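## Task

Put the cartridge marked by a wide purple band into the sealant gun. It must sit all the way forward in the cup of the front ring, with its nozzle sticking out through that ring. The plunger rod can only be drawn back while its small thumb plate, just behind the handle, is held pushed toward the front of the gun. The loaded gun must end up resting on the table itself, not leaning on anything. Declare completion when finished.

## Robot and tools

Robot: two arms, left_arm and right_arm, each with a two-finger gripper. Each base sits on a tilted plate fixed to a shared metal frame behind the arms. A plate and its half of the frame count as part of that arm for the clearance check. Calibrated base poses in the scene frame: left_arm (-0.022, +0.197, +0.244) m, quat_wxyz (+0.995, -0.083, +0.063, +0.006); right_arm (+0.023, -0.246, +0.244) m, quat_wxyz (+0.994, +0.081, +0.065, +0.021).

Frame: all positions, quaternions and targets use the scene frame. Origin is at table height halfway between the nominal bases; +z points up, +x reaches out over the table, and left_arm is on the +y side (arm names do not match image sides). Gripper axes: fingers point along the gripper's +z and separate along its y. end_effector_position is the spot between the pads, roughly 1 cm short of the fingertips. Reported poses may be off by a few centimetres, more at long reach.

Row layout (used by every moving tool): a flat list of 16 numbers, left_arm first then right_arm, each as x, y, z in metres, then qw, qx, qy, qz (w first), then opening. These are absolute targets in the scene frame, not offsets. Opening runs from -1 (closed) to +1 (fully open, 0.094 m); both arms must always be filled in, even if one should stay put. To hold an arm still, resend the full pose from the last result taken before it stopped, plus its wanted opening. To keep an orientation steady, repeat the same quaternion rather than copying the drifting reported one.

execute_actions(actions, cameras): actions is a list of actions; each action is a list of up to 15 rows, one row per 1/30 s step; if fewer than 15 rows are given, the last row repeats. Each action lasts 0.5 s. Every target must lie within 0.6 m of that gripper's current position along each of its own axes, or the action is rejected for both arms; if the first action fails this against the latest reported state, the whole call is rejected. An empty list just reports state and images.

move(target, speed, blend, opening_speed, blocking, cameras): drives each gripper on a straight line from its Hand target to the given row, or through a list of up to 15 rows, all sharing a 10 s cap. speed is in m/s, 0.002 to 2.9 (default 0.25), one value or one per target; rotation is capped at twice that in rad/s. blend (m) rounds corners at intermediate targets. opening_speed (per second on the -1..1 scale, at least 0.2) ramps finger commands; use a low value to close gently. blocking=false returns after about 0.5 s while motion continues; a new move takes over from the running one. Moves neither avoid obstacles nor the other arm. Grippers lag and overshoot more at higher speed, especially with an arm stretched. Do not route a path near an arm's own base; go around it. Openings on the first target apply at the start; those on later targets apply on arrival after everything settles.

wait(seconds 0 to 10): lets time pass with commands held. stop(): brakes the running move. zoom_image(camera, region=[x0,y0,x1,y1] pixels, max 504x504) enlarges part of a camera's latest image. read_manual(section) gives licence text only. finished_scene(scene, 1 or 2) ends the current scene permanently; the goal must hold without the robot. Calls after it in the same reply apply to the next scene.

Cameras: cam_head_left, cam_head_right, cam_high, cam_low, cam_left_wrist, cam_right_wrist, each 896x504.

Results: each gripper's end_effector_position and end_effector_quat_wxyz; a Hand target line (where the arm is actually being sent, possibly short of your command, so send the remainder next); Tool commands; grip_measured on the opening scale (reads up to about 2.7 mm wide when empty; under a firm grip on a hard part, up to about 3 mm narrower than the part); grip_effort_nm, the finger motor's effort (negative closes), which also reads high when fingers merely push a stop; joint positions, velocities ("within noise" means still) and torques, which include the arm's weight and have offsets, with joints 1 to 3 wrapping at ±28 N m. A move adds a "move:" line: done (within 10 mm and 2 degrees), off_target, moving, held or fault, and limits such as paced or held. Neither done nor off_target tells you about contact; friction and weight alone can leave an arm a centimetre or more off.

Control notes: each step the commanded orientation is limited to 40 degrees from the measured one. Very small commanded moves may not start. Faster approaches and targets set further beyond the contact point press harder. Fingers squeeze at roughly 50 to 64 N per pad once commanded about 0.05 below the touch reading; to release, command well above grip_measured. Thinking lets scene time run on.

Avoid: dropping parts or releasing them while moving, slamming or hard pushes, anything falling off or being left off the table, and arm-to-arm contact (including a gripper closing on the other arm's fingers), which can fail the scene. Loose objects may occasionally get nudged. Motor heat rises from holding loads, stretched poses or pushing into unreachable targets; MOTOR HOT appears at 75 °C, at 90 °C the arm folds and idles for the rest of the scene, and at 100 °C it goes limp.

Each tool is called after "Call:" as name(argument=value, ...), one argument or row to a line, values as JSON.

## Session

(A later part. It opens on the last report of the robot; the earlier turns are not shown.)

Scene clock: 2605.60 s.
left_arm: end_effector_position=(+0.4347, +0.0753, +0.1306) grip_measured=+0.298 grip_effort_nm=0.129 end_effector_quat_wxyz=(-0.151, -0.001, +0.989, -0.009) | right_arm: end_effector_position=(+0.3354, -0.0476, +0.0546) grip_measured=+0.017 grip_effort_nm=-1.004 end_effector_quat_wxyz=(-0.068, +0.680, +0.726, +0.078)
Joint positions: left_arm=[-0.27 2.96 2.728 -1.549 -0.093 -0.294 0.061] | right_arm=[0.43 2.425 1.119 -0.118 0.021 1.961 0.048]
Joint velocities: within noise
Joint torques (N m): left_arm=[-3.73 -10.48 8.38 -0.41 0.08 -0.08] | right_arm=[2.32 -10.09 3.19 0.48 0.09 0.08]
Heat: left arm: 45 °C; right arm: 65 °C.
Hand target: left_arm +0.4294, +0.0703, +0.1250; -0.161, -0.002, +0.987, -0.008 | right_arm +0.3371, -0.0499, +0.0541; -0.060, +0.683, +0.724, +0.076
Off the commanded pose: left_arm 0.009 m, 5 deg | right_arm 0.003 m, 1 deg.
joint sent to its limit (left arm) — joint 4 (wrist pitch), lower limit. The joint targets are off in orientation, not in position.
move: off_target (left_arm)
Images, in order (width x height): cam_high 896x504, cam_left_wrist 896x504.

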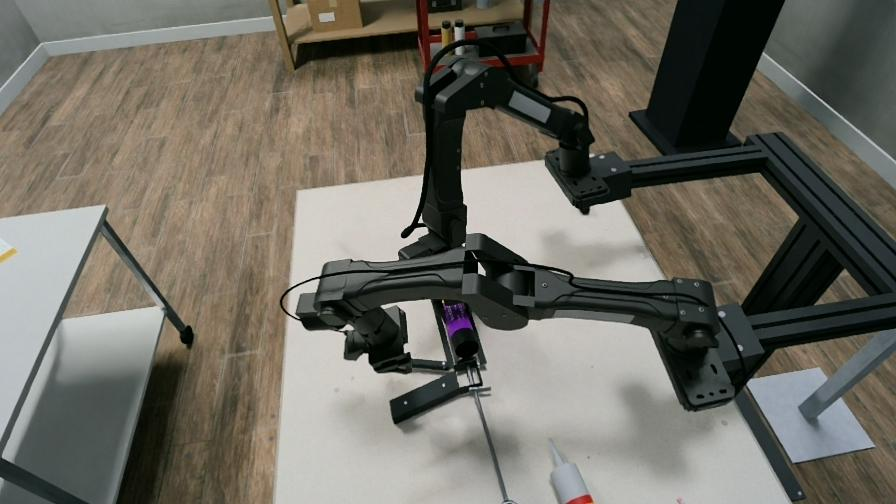

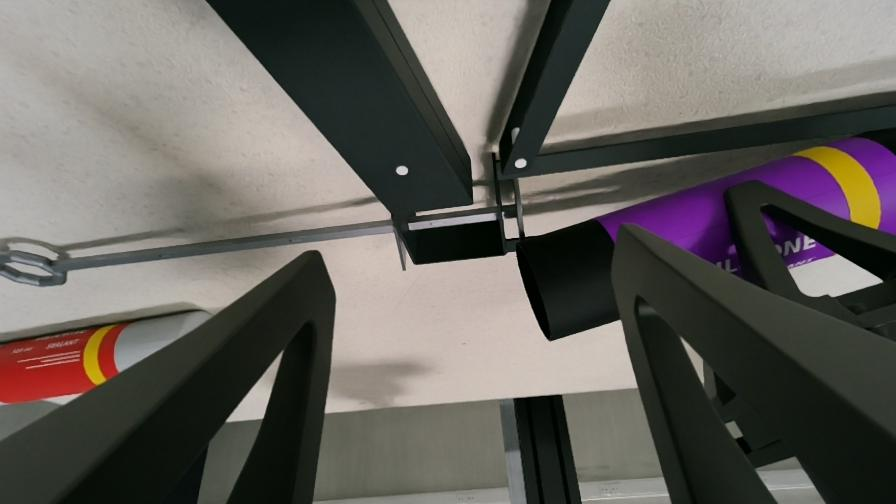

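Call:
move(
  target=[
    [0.44,0.06,0.135,-0.14,-0.34,0.928,-0.05,0.3,0.337,-0.050,0.054,-0.060,0.6825,0.7245,0.0755,-0.03],
  ],
  speed=0.15,
  cameras=["cam_left_wrist","cam_high"],
)

Scene clock: 2619.17 s.
left_arm: end_effector_position=(+0.4190, +0.0584, +0.1058) grip_measured=+0.298 grip_effort_nm=0.134 end_effector_quat_wxyz=(-0.172, -0.328, +0.929, -0.025) | right_arm: end_effector_position=(+0.3354, -0.0476, +0.0546) grip_measured=+0.017 grip_effort_nm=-1.009 end_effector_quat_wxyz=(-0.068, +0.680, +0.726, +0.078)
Joint positions: left_arm=[-0.251 2.819 2.337 -1.266 0.042 -0.93 0.061] | right_arm=[0.43 2.425 1.119 -0.118 0.021 1.961 0.048]
Joint velocities: within noise
Joint torques (N m): left_arm=[-2.59 -17.68 4.89 -0.1 0.11 -0.14] | right_arm=[2.35 -10.04 3.23 0.47 0.09 0.06]
Heat: left arm: 46 °C; right arm: 63 °C.
Hand target: left_arm +0.4390, +0.0602, +0.1349; -0.141, -0.340, +0.929, -0.050 | right_arm +0.3371, -0.0499, +0.0541; -0.060, +0.683, +0.724, +0.076
Off the commanded pose: left_arm 0.036 m, 5 deg | right_arm 0.003 m, 1 deg.
move: off_target (left_arm)
Images, in order (width x height): cam_high 896x504, cam_left_wrist 896x504.

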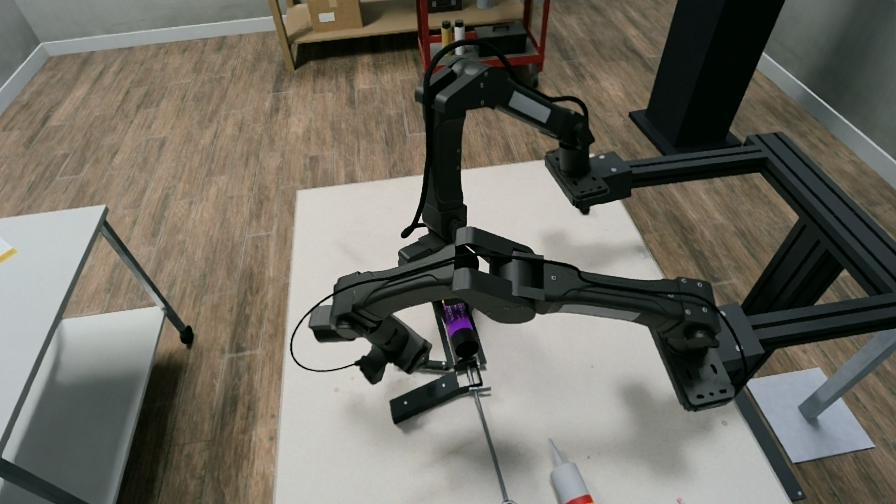

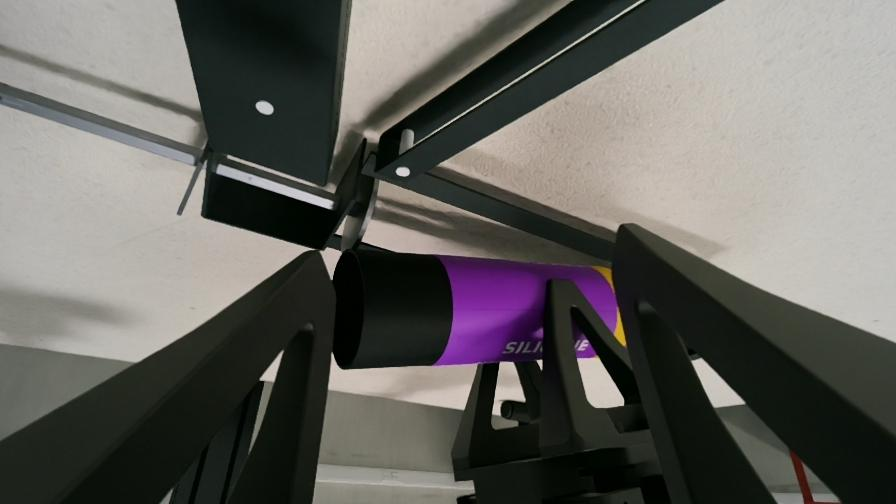

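Call:
move(
  target=[
    [0.475,0.00,0.14,-0.14,-0.40,0.905,-0.06,1.0,0.337,-0.050,0.054,-0.060,0.6825,0.7245,0.0755,-0.03],
  ],
  speed=0.12,
  cameras=["cam_left_wrist","cam_high"],
)

Scene clock: 2623.50 s.
left_arm: end_effector_position=(+0.4803, +0.0066, +0.1451) grip_measured=+0.997 grip_effort_nm=0.139 end_effector_quat_wxyz=(-0.099, -0.405, +0.904, -0.091) | right_arm: end_effector_position=(+0.3354, -0.0476, +0.0546) grip_measured=+0.017 grip_effort_nm=-1.004 end_effector_quat_wxyz=(-0.068, +0.680, +0.726, +0.078)
Joint positions: left_arm=[-0.321 2.986 2.838 -1.381 0.071 -1.148 0.094] | right_arm=[0.43 2.425 1.119 -0.118 0.021 1.961 0.048]
Joint velocities: within noise
Joint torques (N m): left_arm=[-3.96 -10.74 8.87 0.01 0.18 -0.13] | right_arm=[2.36 -10.11 3.22 0.46 0.08 0.06]
Heat: left arm: 48 °C; right arm: 63 °C.
Hand target: left_arm +0.4742, +0.0003, +0.1400; -0.109, -0.405, +0.903, -0.088 | right_arm +0.3371, -0.0499, +0.0541; -0.060, +0.683, +0.724, +0.076
Off the commanded pose: left_arm 0.010 m, 6 deg | right_arm 0.003 m, 1 deg.
elbow stopped short (left arm): the move would have taken joint 3 (elbow) straighter than the controller allows.
move: off_target (left_arm)
Images, in order (width x height): cam_high 896x504, cam_left_wrist 896x504.

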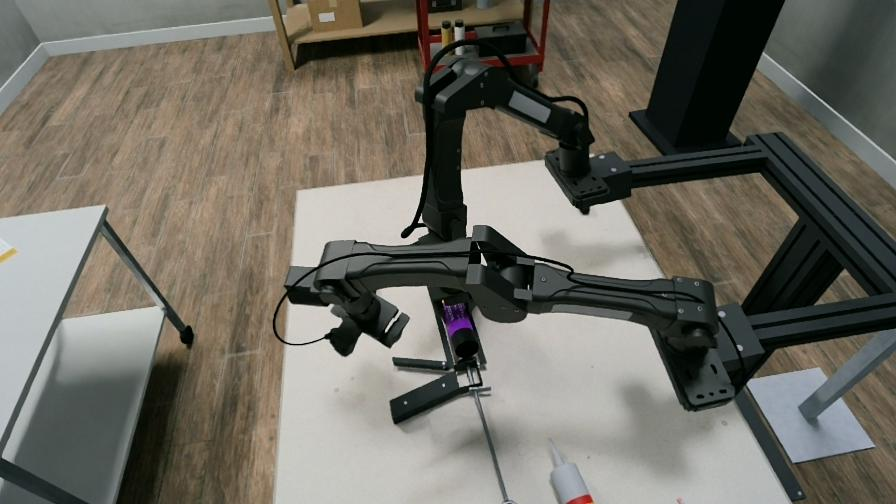

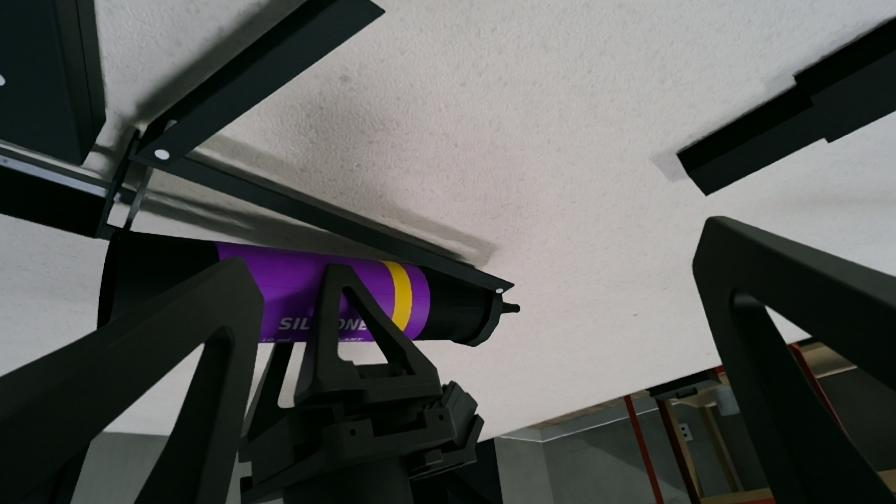

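Call:
zoom_image(
  camera="cam_left_wrist",
  region=[400, 240, 540, 360],
)

Call:
zoom_image(
  camera="cam_left_wrist",
  region=[80, 100, 240, 280],
)

Scaled by 3.600 from the camera's 896x504 image, which has a finer 1280x720 frame.

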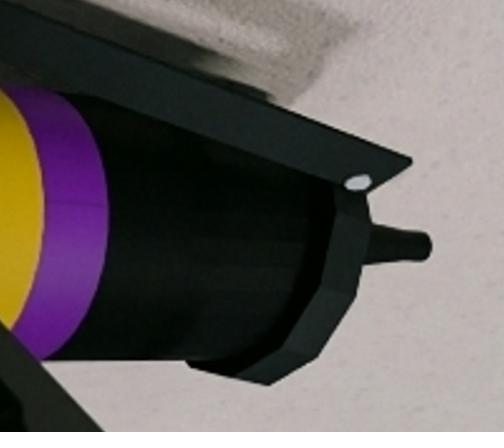

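Scaled by 2.800 from the camera's 896x504 image, which has a finer 1280x720 frame.

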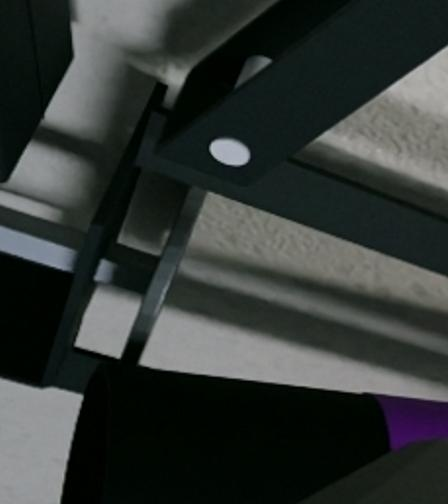

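Call:
move(
  target=[
    [0.475,0.00,0.14,-0.109,-0.405,0.903,-0.088,1.0,0.339,-0.052,0.068,-0.0695,0.683,0.7225,0.085,-0.03],
  ],
  speed=0.03,
  cameras=["cam_left_wrist"],
)

Call:
zoom_image(
  camera="cam_left_wrist",
  region=[400, 240, 540, 360],
)

Call:
zoom_image(
  camera="cam_left_wrist",
  region=[80, 100, 240, 280],
)

Scene clock: 2632.23 s.
left_arm: end_effector_position=(+0.4799, +0.0065, +0.1452) grip_measured=+0.997 grip_effort_nm=0.139 end_effector_quat_wxyz=(-0.100, -0.406, +0.904, -0.090) | right_arm: end_effector_position=(+0.3304, -0.0489, +0.0541) grip_measured=+0.017 grip_effort_nm=-1.009 end_effector_quat_wxyz=(-0.074, +0.679, +0.727, +0.076)
Joint positions: left_arm=[-0.321 2.986 2.838 -1.383 0.073 -1.148 0.094] | right_arm=[0.428 2.421 1.103 -0.114 0.01 1.958 0.048]
Joint velocities: within noise
Joint torques (N m): left_arm=[-3.97 -11.71 6.48 0.17 0.16 -0.09] | right_arm=[1.54 -14.11 2.66 0.22 -0.07 0.03]
Heat: left arm: 49 °C; right arm: 63 °C.
Hand target: left_arm +0.4748, +0.0001, +0.1400; -0.108, -0.405, +0.903, -0.089 | right_arm +0.3390, -0.0519, +0.0673; -0.069, +0.683, +0.722, +0.085
Off the commanded pose: left_arm 0.010 m, 1 deg | right_arm 0.017 m, 1 deg.
move: off_target (right_arm)
Images, in order (width x height): cam_left_wrist 896x504.

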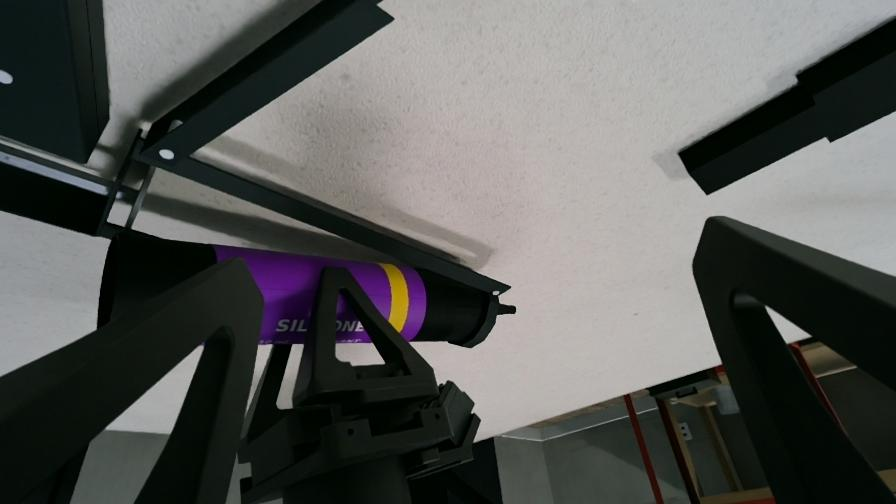

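Scaled by 3.600 from the camera's 896x504 image, which has a finer 1280x720 frame.

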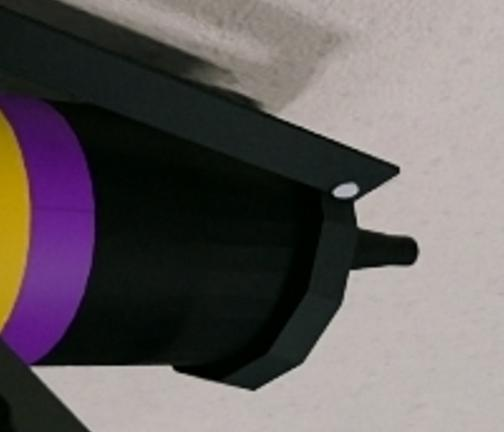

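Scaled by 2.800 from the camera's 896x504 image, which has a finer 1280x720 frame.

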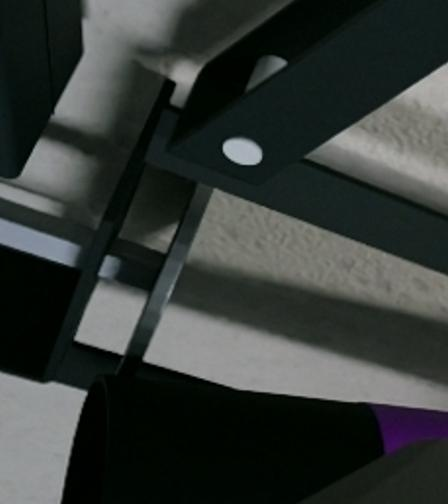

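Call:
move(
  target=[
    [0.475,0.00,0.14,-0.109,-0.405,0.903,-0.088,1.0,0.332,-0.053,0.068,-0.060,0.6825,0.7245,0.0755,-0.03],
    [0.475,0.00,0.14,-0.109,-0.405,0.903,-0.088,1.0,0.338,-0.054,0.050,-0.060,0.6825,0.7245,0.0755,-0.03],
    [0.475,0.00,0.14,-0.109,-0.405,0.903,-0.088,1.0,0.332,-0.055,0.062,-0.070,0.683,0.7225,0.085,-0.03],
    [0.475,0.00,0.14,-0.109,-0.405,0.903,-0.088,1.0,0.338,-0.056,0.050,-0.055,0.6822,0.7255,0.070,-0.03],
    [0.475,0.00,0.14,-0.109,-0.405,0.903,-0.088,1.0,0.334,-0.057,0.060,-0.065,0.6825,0.7240,0.080,-0.03],
    [0.475,0.00,0.14,-0.109,-0.405,0.903,-0.088,1.0,0.336,-0.055,0.054,-0.060,0.6825,0.7245,0.0755,-0.03],
  ],
  speed=0.06,
  cameras=["cam_left_wrist"],
)

Call:
zoom_image(
  camera="cam_left_wrist",
  region=[400, 240, 540, 360],
)

Call:
zoom_image(
  camera="cam_left_wrist",
  region=[80, 100, 240, 280],
)

Scene clock: 2657.33 s.
left_arm: end_effector_position=(+0.4799, +0.0064, +0.1452) grip_measured=+0.997 grip_effort_nm=0.139 end_effector_quat_wxyz=(-0.100, -0.406, +0.904, -0.091) | right_arm: end_effector_position=(+0.3258, -0.0523, +0.0523) grip_measured=+0.017 grip_effort_nm=-1.004 end_effector_quat_wxyz=(-0.074, +0.677, +0.729, +0.072)
Joint positions: left_arm=[-0.321 2.986 2.838 -1.383 0.073 -1.148 0.094] | right_arm=[0.425 2.42 1.088 -0.108 0.012 1.951 0.048]
Joint velocities: within noise
Joint torques (N m): left_arm=[-3.93 -11.71 6.67 0.18 0.19 -0.1] | right_arm=[1.7 -10.24 4.33 0.42 0.14 0.04]
Heat: left arm: 53 °C; right arm: 72 °C.
Hand target: left_arm +0.4748, +0.0001, +0.1400; -0.108, -0.405, +0.903, -0.089 | right_arm +0.3360, -0.0549, +0.0542; -0.060, +0.683, +0.724, +0.076
Off the commanded pose: left_arm 0.010 m, 1 deg | right_arm 0.011 m, 2 deg.
move: off_target (right_arm)
Images, in order (width x height): cam_left_wrist 896x504.

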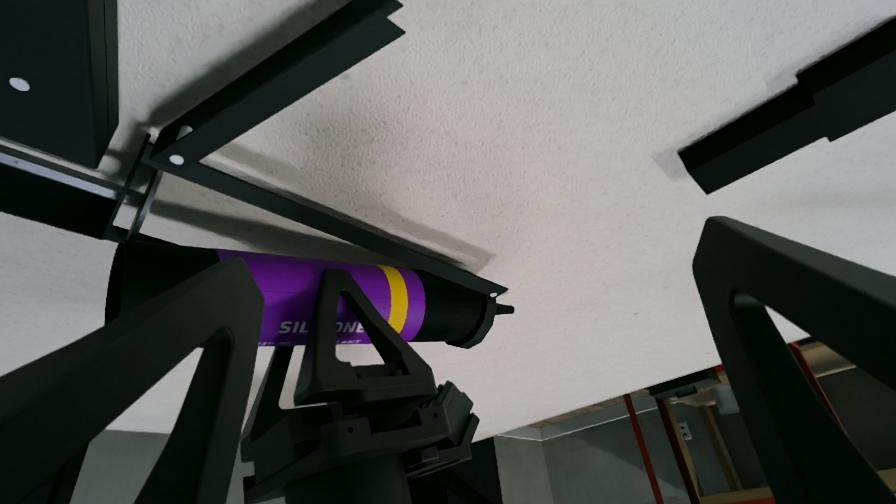

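Scaled by 3.600 from the camera's 896x504 image, which has a finer 1280x720 frame.

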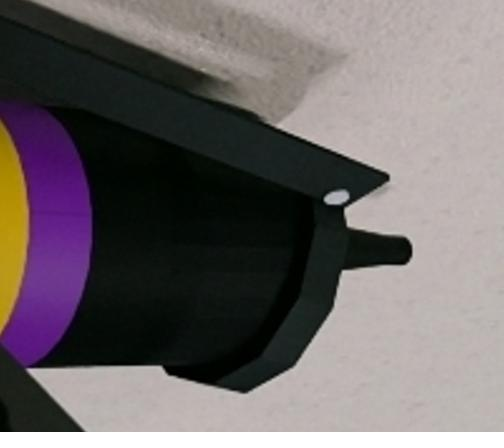

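Scaled by 2.800 from the camera's 896x504 image, which has a finer 1280x720 frame.

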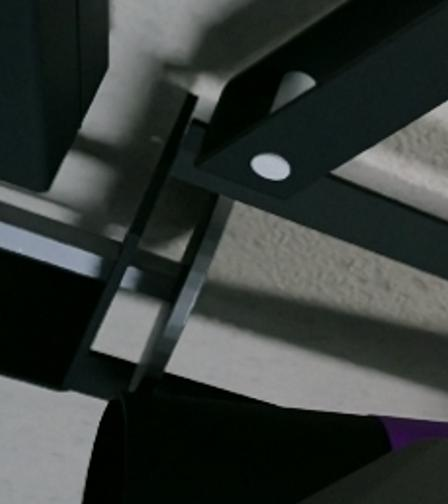

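Call:
move(
  target=[
    [0.475,0.00,0.14,-0.109,-0.405,0.903,-0.088,1.0,0.330,-0.050,0.050,-0.060,0.6825,0.7245,0.0755,-0.03],
  ],
  speed=0.05,
  cameras=[],
)

Call:
move(
  target=[
    [0.475,0.00,0.14,-0.109,-0.405,0.903,-0.088,1.0,0.330,-0.050,0.050,-0.060,0.6825,0.7245,0.0755,0.35],
  ],
  speed=0.05,
  opening_speed=0.4,
  cameras=["cam_left_wrist"],
)

Scene clock: 2719.43 s.
left_arm: end_effector_position=(+0.4799, +0.0064, +0.1452) grip_measured=+0.997 grip_effort_nm=0.139 end_effector_quat_wxyz=(-0.100, -0.406, +0.904, -0.091) | right_arm: end_effector_position=(+0.3261, -0.0521, +0.0523) grip_measured=+0.017 grip_effort_nm=-1.009 end_effector_quat_wxyz=(-0.074, +0.678, +0.728, +0.072)
Joint positions: left_arm=[-0.321 2.986 2.838 -1.383 0.073 -1.148 0.094] | right_arm=[0.425 2.42 1.088 -0.107 0.012 1.953 0.048]
Joint velocities: within noise
Joint torques (N m): left_arm=[-3.93 -11.77 6.69 0.17 0.19 -0.09] | right_arm=[3.33 -9.07 3.44 0.64 0.17 0.2]
Heat: left arm: 56 °C; right arm: 66 °C.
Hand target: left_arm +0.4748, +0.0001, +0.1400; -0.108, -0.405, +0.903, -0.089 | right_arm +0.3300, -0.0499, +0.0502; -0.060, +0.682, +0.725, +0.076
Off the commanded pose: left_arm 0.010 m, 1 deg | right_arm 0.005 m, 2 deg.
move: done
No camera images: "cameras" was empty.

Scene clock: 2720.60 s.
left_arm: end_effector_position=(+0.4799, +0.0064, +0.1452) grip_measured=+0.997 grip_effort_nm=0.144 end_effector_quat_wxyz=(-0.100, -0.406, +0.904, -0.091) | right_arm: end_effector_position=(+0.3287, -0.0524, +0.0523) grip_measured=+0.347 grip_effort_nm=0.164 end_effector_quat_wxyz=(-0.069, +0.682, +0.724, +0.075)
Joint positions: left_arm=[-0.321 2.986 2.838 -1.383 0.073 -1.148 0.094] | right_arm=[0.425 2.42 1.088 -0.098 0.02 1.964 0.063]
Joint velocities: within noise
Joint torques (N m): left_arm=[-4.22 -11.74 6.65 0.18 0.18 -0.11] | right_arm=[3.33 -9.09 3.54 0.56 0.08 0.09]
Heat: left arm: 56 °C; right arm: 65 °C.
Hand target: left_arm +0.4748, +0.0001, +0.1400; -0.108, -0.405, +0.903, -0.089 | right_arm +0.3300, -0.0499, +0.0501; -0.060, +0.682, +0.725, +0.076
Off the commanded pose: left_arm 0.010 m, 1 deg | right_arm 0.004 m, 1 deg.
move: done
Images, in order (width x height): cam_left_wrist 896x504.

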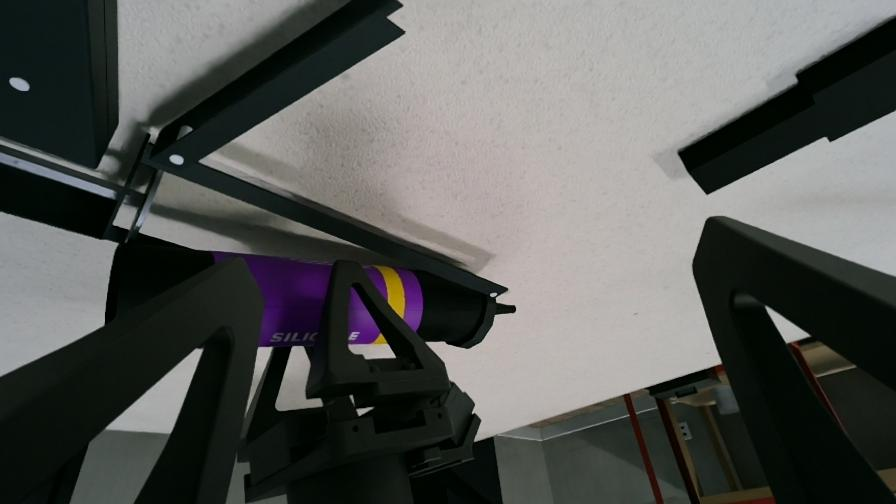

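Call:
move(
  target=[
    [0.475,0.00,0.14,-0.109,-0.405,0.903,-0.088,1.0,0.330,-0.050,0.14,-0.060,0.6825,0.7245,0.0755,0.35],
    [0.475,0.00,0.14,-0.109,-0.405,0.903,-0.088,1.0,0.330,-0.20,0.20,-0.02,0.7,0.71,0.03,0.35],
    [0.475,0.00,0.14,-0.109,-0.405,0.903,-0.088,1.0,0.330,-0.31,0.12,-0.13,0.695,0.695,0.13,0.35],
  ],
  speed=0.15,
  cameras=["cam_left_wrist","cam_right_wrist"],
)

Call:
zoom_image(
  camera="cam_left_wrist",
  region=[80, 180, 560, 400],
)

Scene clock: 2727.13 s.
left_arm: end_effector_position=(+0.4799, +0.0064, +0.1452) grip_measured=+0.997 grip_effort_nm=0.144 end_effector_quat_wxyz=(-0.100, -0.406, +0.904, -0.091) | right_arm: end_effector_position=(+0.3274, -0.3110, +0.1206) grip_measured=+0.347 grip_effort_nm=0.168 end_effector_quat_wxyz=(-0.125, +0.696, +0.695, +0.126)
Joint positions: left_arm=[-0.321 2.986 2.838 -1.383 0.073 -1.148 0.094] | right_arm=[-0.42 2.031 0.99 -0.48 -0.233 1.177 0.063]
Joint velocities: within noise
Joint torques (N m): left_arm=[-3.99 -11.77 6.71 0.13 0.23 -0.08] | right_arm=[0.96 -7.62 5.09 -0.14 -0.25 0]
Heat: left arm: 56 °C; right arm: 65 °C.
Hand target: left_arm +0.4748, +0.0001, +0.1400; -0.108, -0.405, +0.903, -0.089 | right_arm +0.3299, -0.3099, +0.1200; -0.130, +0.695, +0.695, +0.130
Off the commanded pose: left_arm 0.010 m, 1 deg | right_arm 0.003 m, 1 deg.
move: done
Images, in order (width x height): cam_left_wrist 896x504, cam_right_wrist 896x504.

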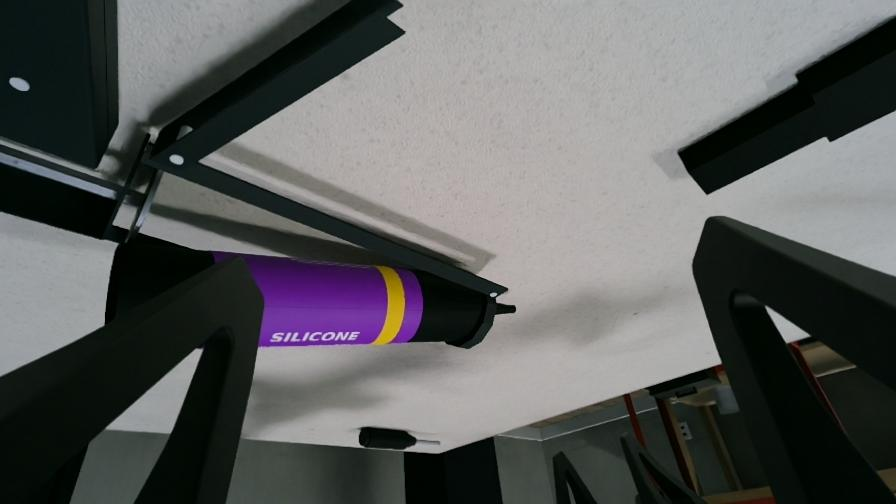

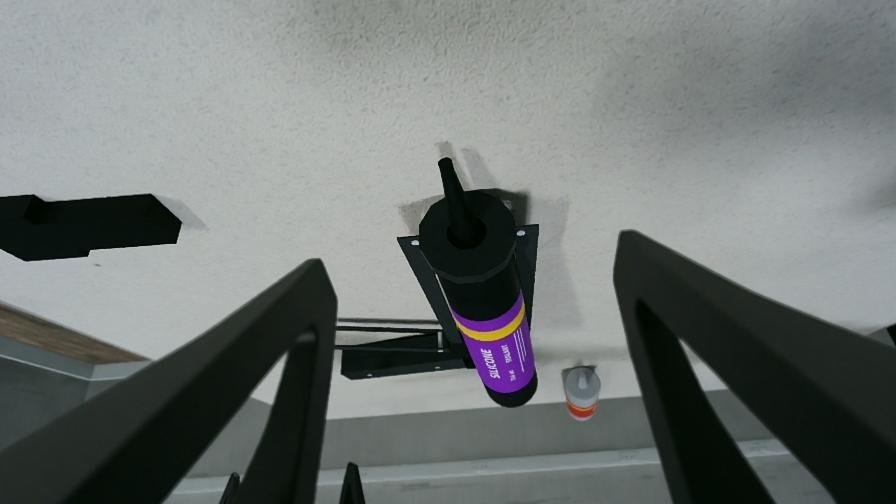

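Scaled by 1.050 from the camera's 896x504 image, which has a finer 1280x720 frame.

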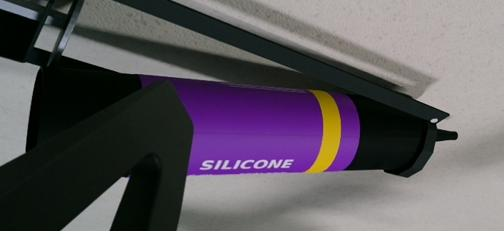

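Call:
zoom_image(
  camera="cam_right_wrist",
  region=[390, 140, 550, 300],
)

Scaled by 3.150 from the camera's 896x504 image, which has a finer 1280x720 frame.

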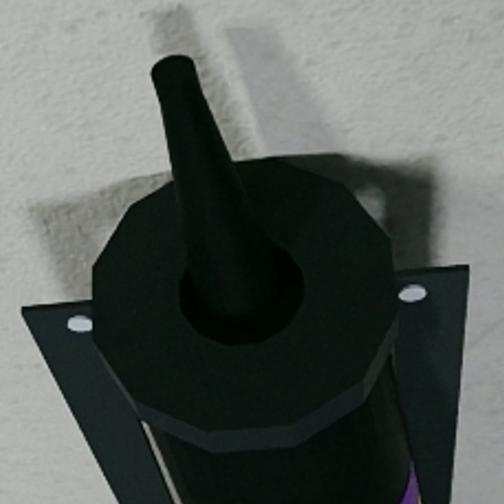

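Call:
move(
  target=[
    [0.42,0.10,0.22,0.0,0.5,-0.866,0,1.0,0.330,-0.310,0.12,-0.13,0.695,0.695,0.13,0.35],
    [0.332,-0.02,0.13,0.07,0.703,-0.703,0.07,1.0,0.330,-0.310,0.12,-0.13,0.695,0.695,0.13,0.35],
  ],
  speed=0.2,
  cameras=["cam_left_wrist","cam_high"],
)

Scene clock: 2742.43 s.
left_arm: end_effector_position=(+0.3361, -0.0147, +0.1319) grip_measured=+0.997 grip_effort_nm=0.134 end_effector_quat_wxyz=(+0.068, +0.704, -0.703, +0.069) | right_arm: end_effector_position=(+0.3275, -0.3108, +0.1207) grip_measured=+0.347 grip_effort_nm=0.168 end_effector_quat_wxyz=(-0.125, +0.696, +0.695, +0.127)
Joint positions: left_arm=[-0.509 2.313 1.354 -0.488 -0.035 -2.055 0.094] | right_arm=[-0.42 2.031 0.99 -0.48 -0.235 1.176 0.063]
Joint velocities: within noise
Joint torques (N m): left_arm=[-3.74 -9.09 4.1 0.47 0.1 -0.11] | right_arm=[0.96 -7.64 5.05 -0.17 -0.23 0]
Heat: left arm: 56 °C; right arm: 62 °C.
Hand target: left_arm +0.3319, -0.0198, +0.1300; +0.070, +0.704, -0.704, +0.070 | right_arm +0.3299, -0.3099, +0.1200; -0.130, +0.695, +0.695, +0.130
Off the commanded pose: left_arm 0.007 m, 0 deg | right_arm 0.003 m, 1 deg.
move: done
Images, in order (width x height): cam_high 896x504, cam_left_wrist 896x504.

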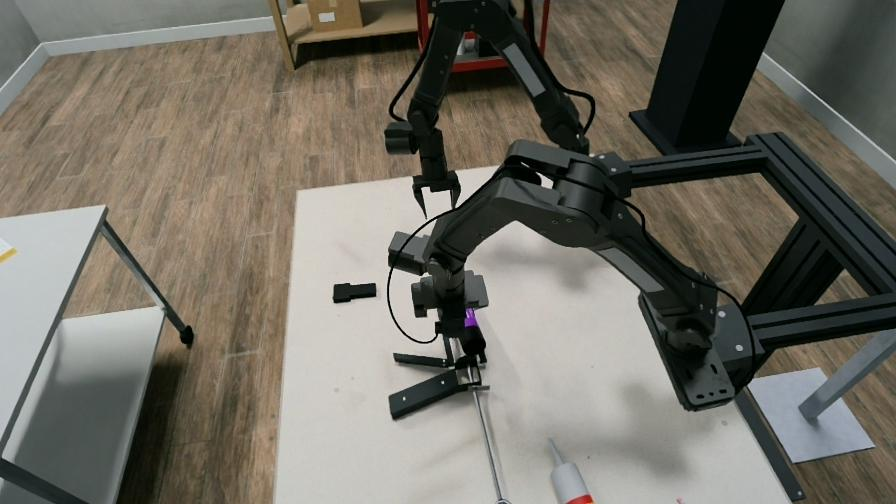

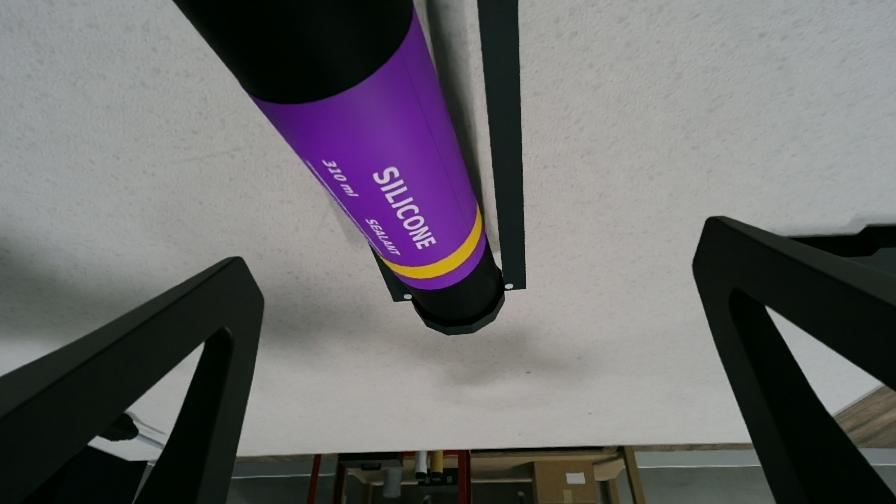

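Call:
zoom_image(
  camera="cam_left_wrist",
  region=[390, 240, 530, 350],
)

Scaled by 3.600 from the camera's 896x504 image, which has a finer 1280x720 frame.

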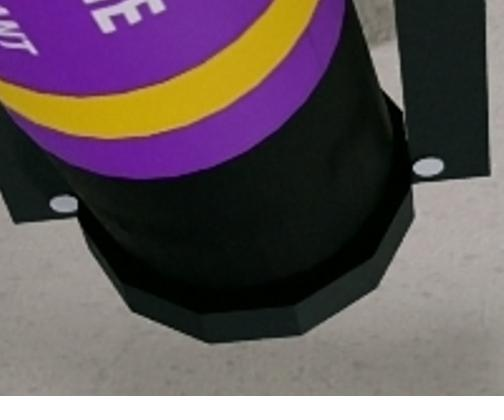

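Call:
zoom_image(
  camera="cam_left_wrist",
  region=[405, 280, 510, 345],
)

Scaled by 4.800 from the camera's 896x504 image, which has a finer 1280x720 frame.

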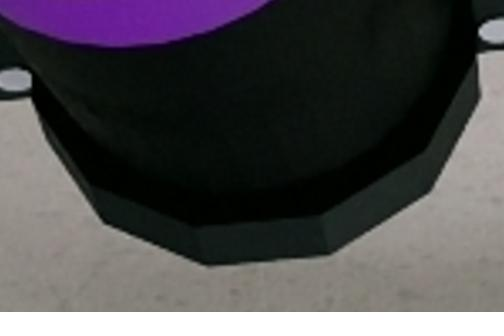

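Call:
move(
  target=[
    [0.32,0.12,0.2,0.1,0.72,-0.68,0.1,0.3,0.330,-0.310,0.12,-0.13,0.695,0.695,0.13,0.35],
    [0.286,0.345,0.08,0.1271,0.7324,-0.6536,0.1424,0.1,0.330,-0.20,0.20,-0.02,0.7,0.71,0.03,0.35],
    [0.286,0.345,0.05,0.1271,0.7324,-0.6536,0.1424,0.1,0.320,-0.015,0.17,-0.10,0.62,0.76,0.09,0.35],
  ],
  speed=0.2,
  cameras=["cam_left_wrist","cam_right_wrist","cam_head_right"],
)

Scene clock: 2799.07 s.
left_arm: end_effector_position=(+0.2814, +0.3441, +0.0564) grip_measured=+0.103 grip_effort_nm=-0.134 end_effector_quat_wxyz=(+0.131, +0.736, -0.650, +0.137) | right_arm: end_effector_position=(+0.3149, -0.0232, +0.1688) grip_measured=+0.347 grip_effort_nm=0.168 end_effector_quat_wxyz=(-0.100, +0.625, +0.770, +0.081)
Joint positions: left_arm=[0.605 2.316 1.216 -0.469 0.263 -1.053 0.052] | right_arm=[0.549 2.096 1.118 -0.473 -0.033 1.946 0.063]
Joint velocities: within noise
Joint torques (N m): left_arm=[-0.76 -6.98 4.63 0.05 0.2 0.16] | right_arm=[2.8 -8.23 6.82 0.52 -0.19 0.13]
Heat: left arm: 47 °C; right arm: 60 °C.
Hand target: left_arm +0.2858, +0.3449, +0.0502; +0.127, +0.732, -0.654, +0.142 | right_arm +0.3199, -0.0152, +0.1701; -0.101, +0.626, +0.768, +0.091
Off the commanded pose: left_arm 0.008 m, 1 deg | right_arm 0.010 m, 1 deg.
move: done
Images, in order (width x height): cam_head_right 896x504, cam_left_wrist 896x504, cam_right_wrist 896x504.

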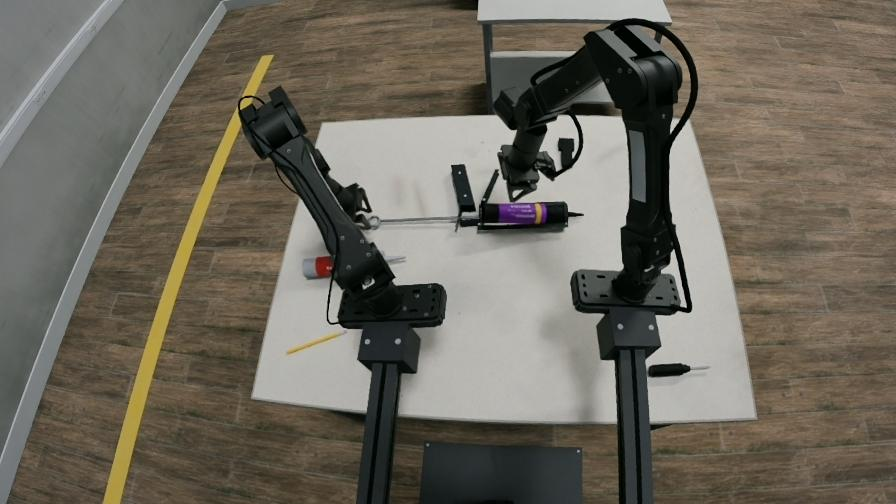

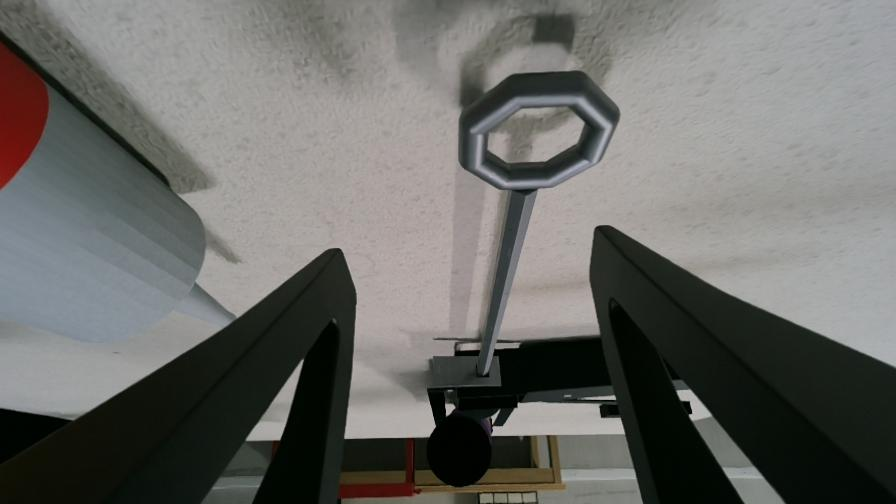

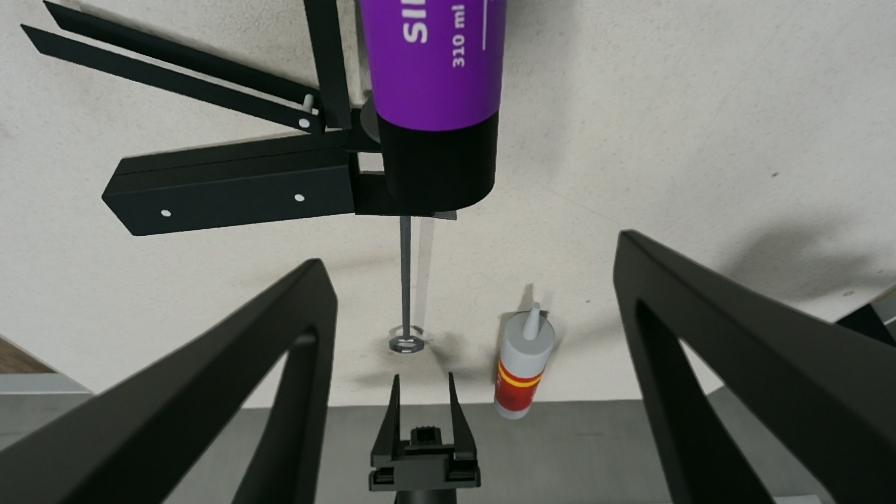

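Call:
move(
  target=[0.303,0.346,0.020,0.1271,0.7324,-0.6536,0.1424,0.1,0.320,-0.015,0.17,-0.10,0.62,0.76,0.09,0.35],
  speed=0.1,
  cameras=["cam_left_wrist"],
)

Scene clock: 2812.07 s.
left_arm: end_effector_position=(+0.2982, +0.3503, +0.0266) grip_measured=+0.103 grip_effort_nm=-0.129 end_effector_quat_wxyz=(+0.126, +0.734, -0.653, +0.138) | right_arm: end_effector_position=(+0.3150, -0.0231, +0.1688) grip_measured=+0.347 grip_effort_nm=0.168 end_effector_quat_wxyz=(-0.100, +0.626, +0.769, +0.082)
Joint positions: left_arm=[0.598 2.443 1.331 -0.448 0.263 -1.053 0.052] | right_arm=[0.549 2.096 1.118 -0.472 -0.033 1.946 0.063]
Joint velocities: within noise
Joint torques (N m): left_arm=[-1.83 -7.57 4.52 0.05 0.24 -0.07] | right_arm=[2.85 -8.23 6.76 0.51 -0.18 0.11]
Heat: left arm: 44 °C; right arm: 61 °C.
Hand target: left_arm +0.3028, +0.3460, +0.0202; +0.127, +0.732, -0.654, +0.142 | right_arm +0.3199, -0.0151, +0.1701; -0.101, +0.626, +0.768, +0.091
Off the commanded pose: left_arm 0.009 m, 1 deg | right_arm 0.010 m, 1 deg.
move: done
Images, in order (width x height): cam_left_wrist 896x504.

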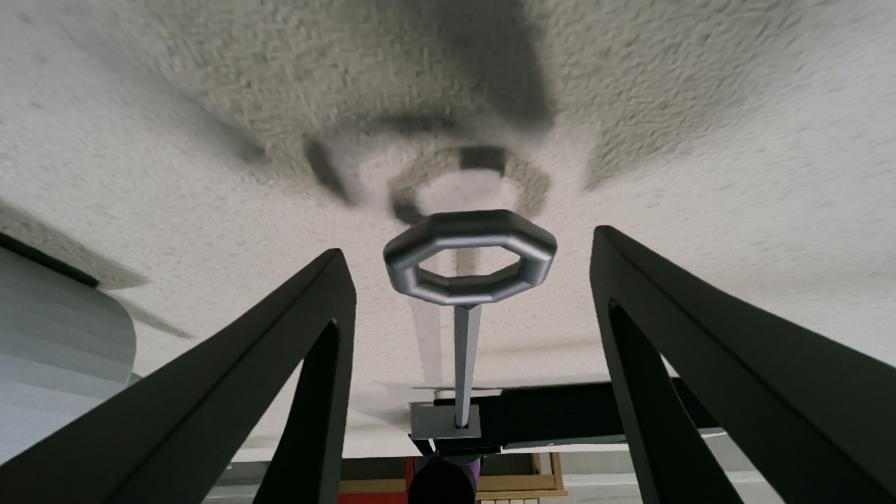

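Call:
move(
  target=[
    [0.303,0.346,0.016,0.1271,0.7324,-0.6536,0.1424,0.1,0.320,-0.015,0.17,-0.10,0.62,0.76,0.09,0.35],
    [0.303,0.346,0.016,0.1271,0.7324,-0.6536,0.1424,-0.45,0.320,-0.015,0.17,-0.10,0.62,0.76,0.09,0.35],
  ],
  speed=0.1,
  opening_speed=0.5,
  cameras=["cam_left_wrist"],
)

Scene clock: 2817.90 s.
left_arm: end_effector_position=(+0.2985, +0.3498, +0.0232) grip_measured=-0.263 grip_effort_nm=-1.023 end_effector_quat_wxyz=(+0.127, +0.734, -0.653, +0.139) | right_arm: end_effector_position=(+0.3151, -0.0230, +0.1688) grip_measured=+0.347 grip_effort_nm=0.168 end_effector_quat_wxyz=(-0.100, +0.626, +0.769, +0.082)
Joint positions: left_arm=[0.598 2.455 1.336 -0.442 0.265 -1.053 0.035] | right_arm=[0.549 2.096 1.118 -0.472 -0.033 1.946 0.063]
Joint velocities: within noise
Joint torques (N m): left_arm=[-1.74 -7.31 4.46 0.05 0.19 -0.06] | right_arm=[2.8 -8.24 6.82 0.52 -0.18 0.11]
Heat: left arm: 44 °C; right arm: 62 °C.
Hand target: left_arm +0.3027, +0.3458, +0.0162; +0.127, +0.732, -0.654, +0.142 | right_arm +0.3199, -0.0152, +0.1701; -0.101, +0.626, +0.768, +0.091
Off the commanded pose: left_arm 0.009 m, 0 deg | right_arm 0.009 m, 1 deg.
move: done
Images, in order (width x height): cam_left_wrist 896x504.

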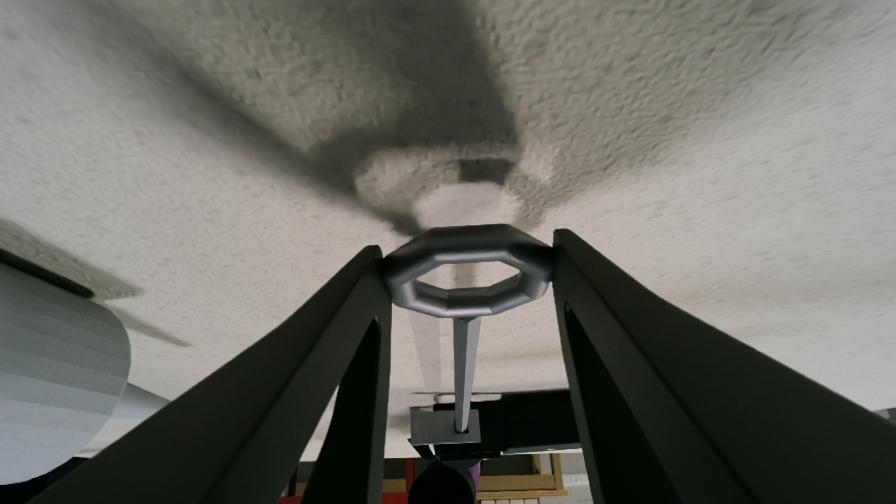

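Call:
move(
  target=[0.276,0.348,0.017,0.1271,0.7324,-0.6536,0.1424,-0.45,0.320,-0.015,0.17,-0.10,0.62,0.76,0.09,0.35],
  speed=0.06,
  cameras=["cam_left_wrist","cam_right_wrist","cam_head_right"],
)

Scene clock: 2821.67 s.
left_arm: end_effector_position=(+0.2820, +0.3487, +0.0148) grip_measured=-0.264 grip_effort_nm=-1.028 end_effector_quat_wxyz=(+0.124, +0.743, -0.641, +0.147) | right_arm: end_effector_position=(+0.3151, -0.0230, +0.1688) grip_measured=+0.347 grip_effort_nm=0.168 end_effector_quat_wxyz=(-0.100, +0.626, +0.769, +0.082)
Joint positions: left_arm=[0.63 2.455 1.262 -0.364 0.283 -1.05 0.035] | right_arm=[0.549 2.096 1.118 -0.472 -0.033 1.946 0.063]
Joint velocities: within noise
Joint torques (N m): left_arm=[-0.49 -9.95 1.29 -0.14 0.04 0.46] | right_arm=[2.81 -8.16 6.86 0.53 -0.17 0.1]
Heat: left arm: 44 °C; right arm: 62 °C.
Hand target: left_arm +0.2760, +0.3478, +0.0169; +0.127, +0.733, -0.653, +0.142 | right_arm +0.3199, -0.0152, +0.1701; -0.101, +0.626, +0.768, +0.091
Off the commanded pose: left_arm 0.006 m, 2 deg | right_arm 0.009 m, 1 deg.
move: done
Images, in order (width x height): cam_head_right 896x504, cam_left_wrist 896x504, cam_right_wrist 896x504.

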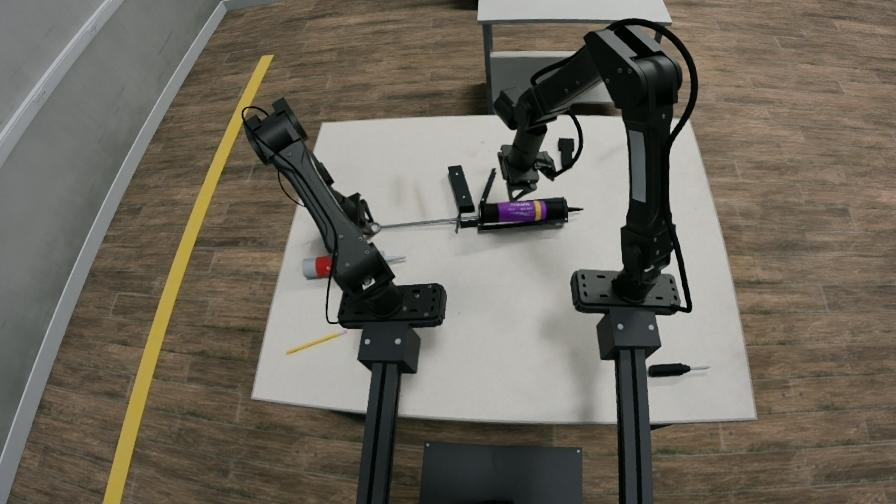

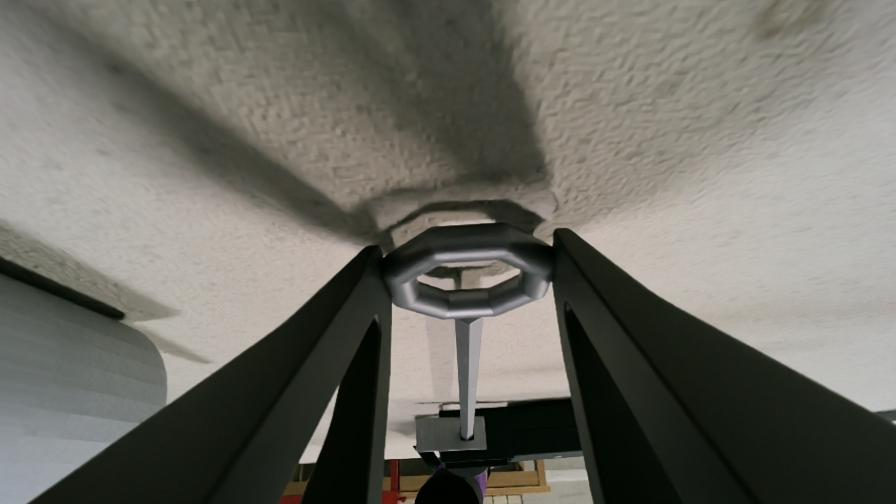

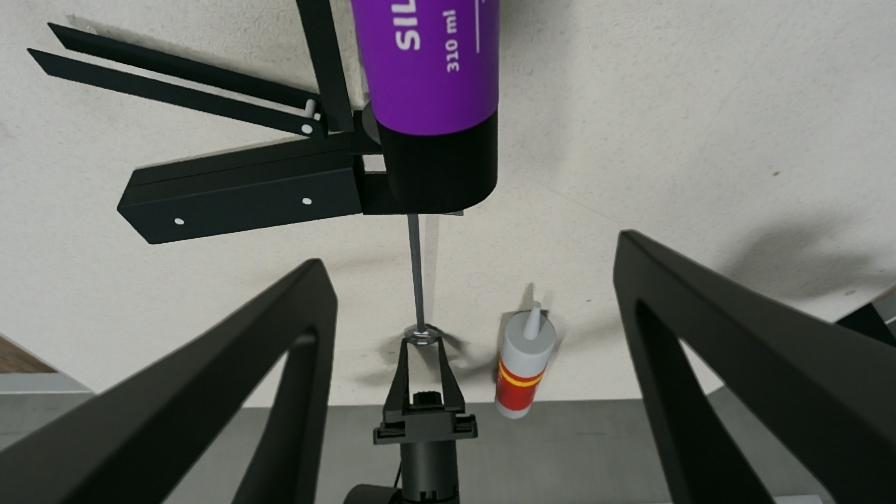

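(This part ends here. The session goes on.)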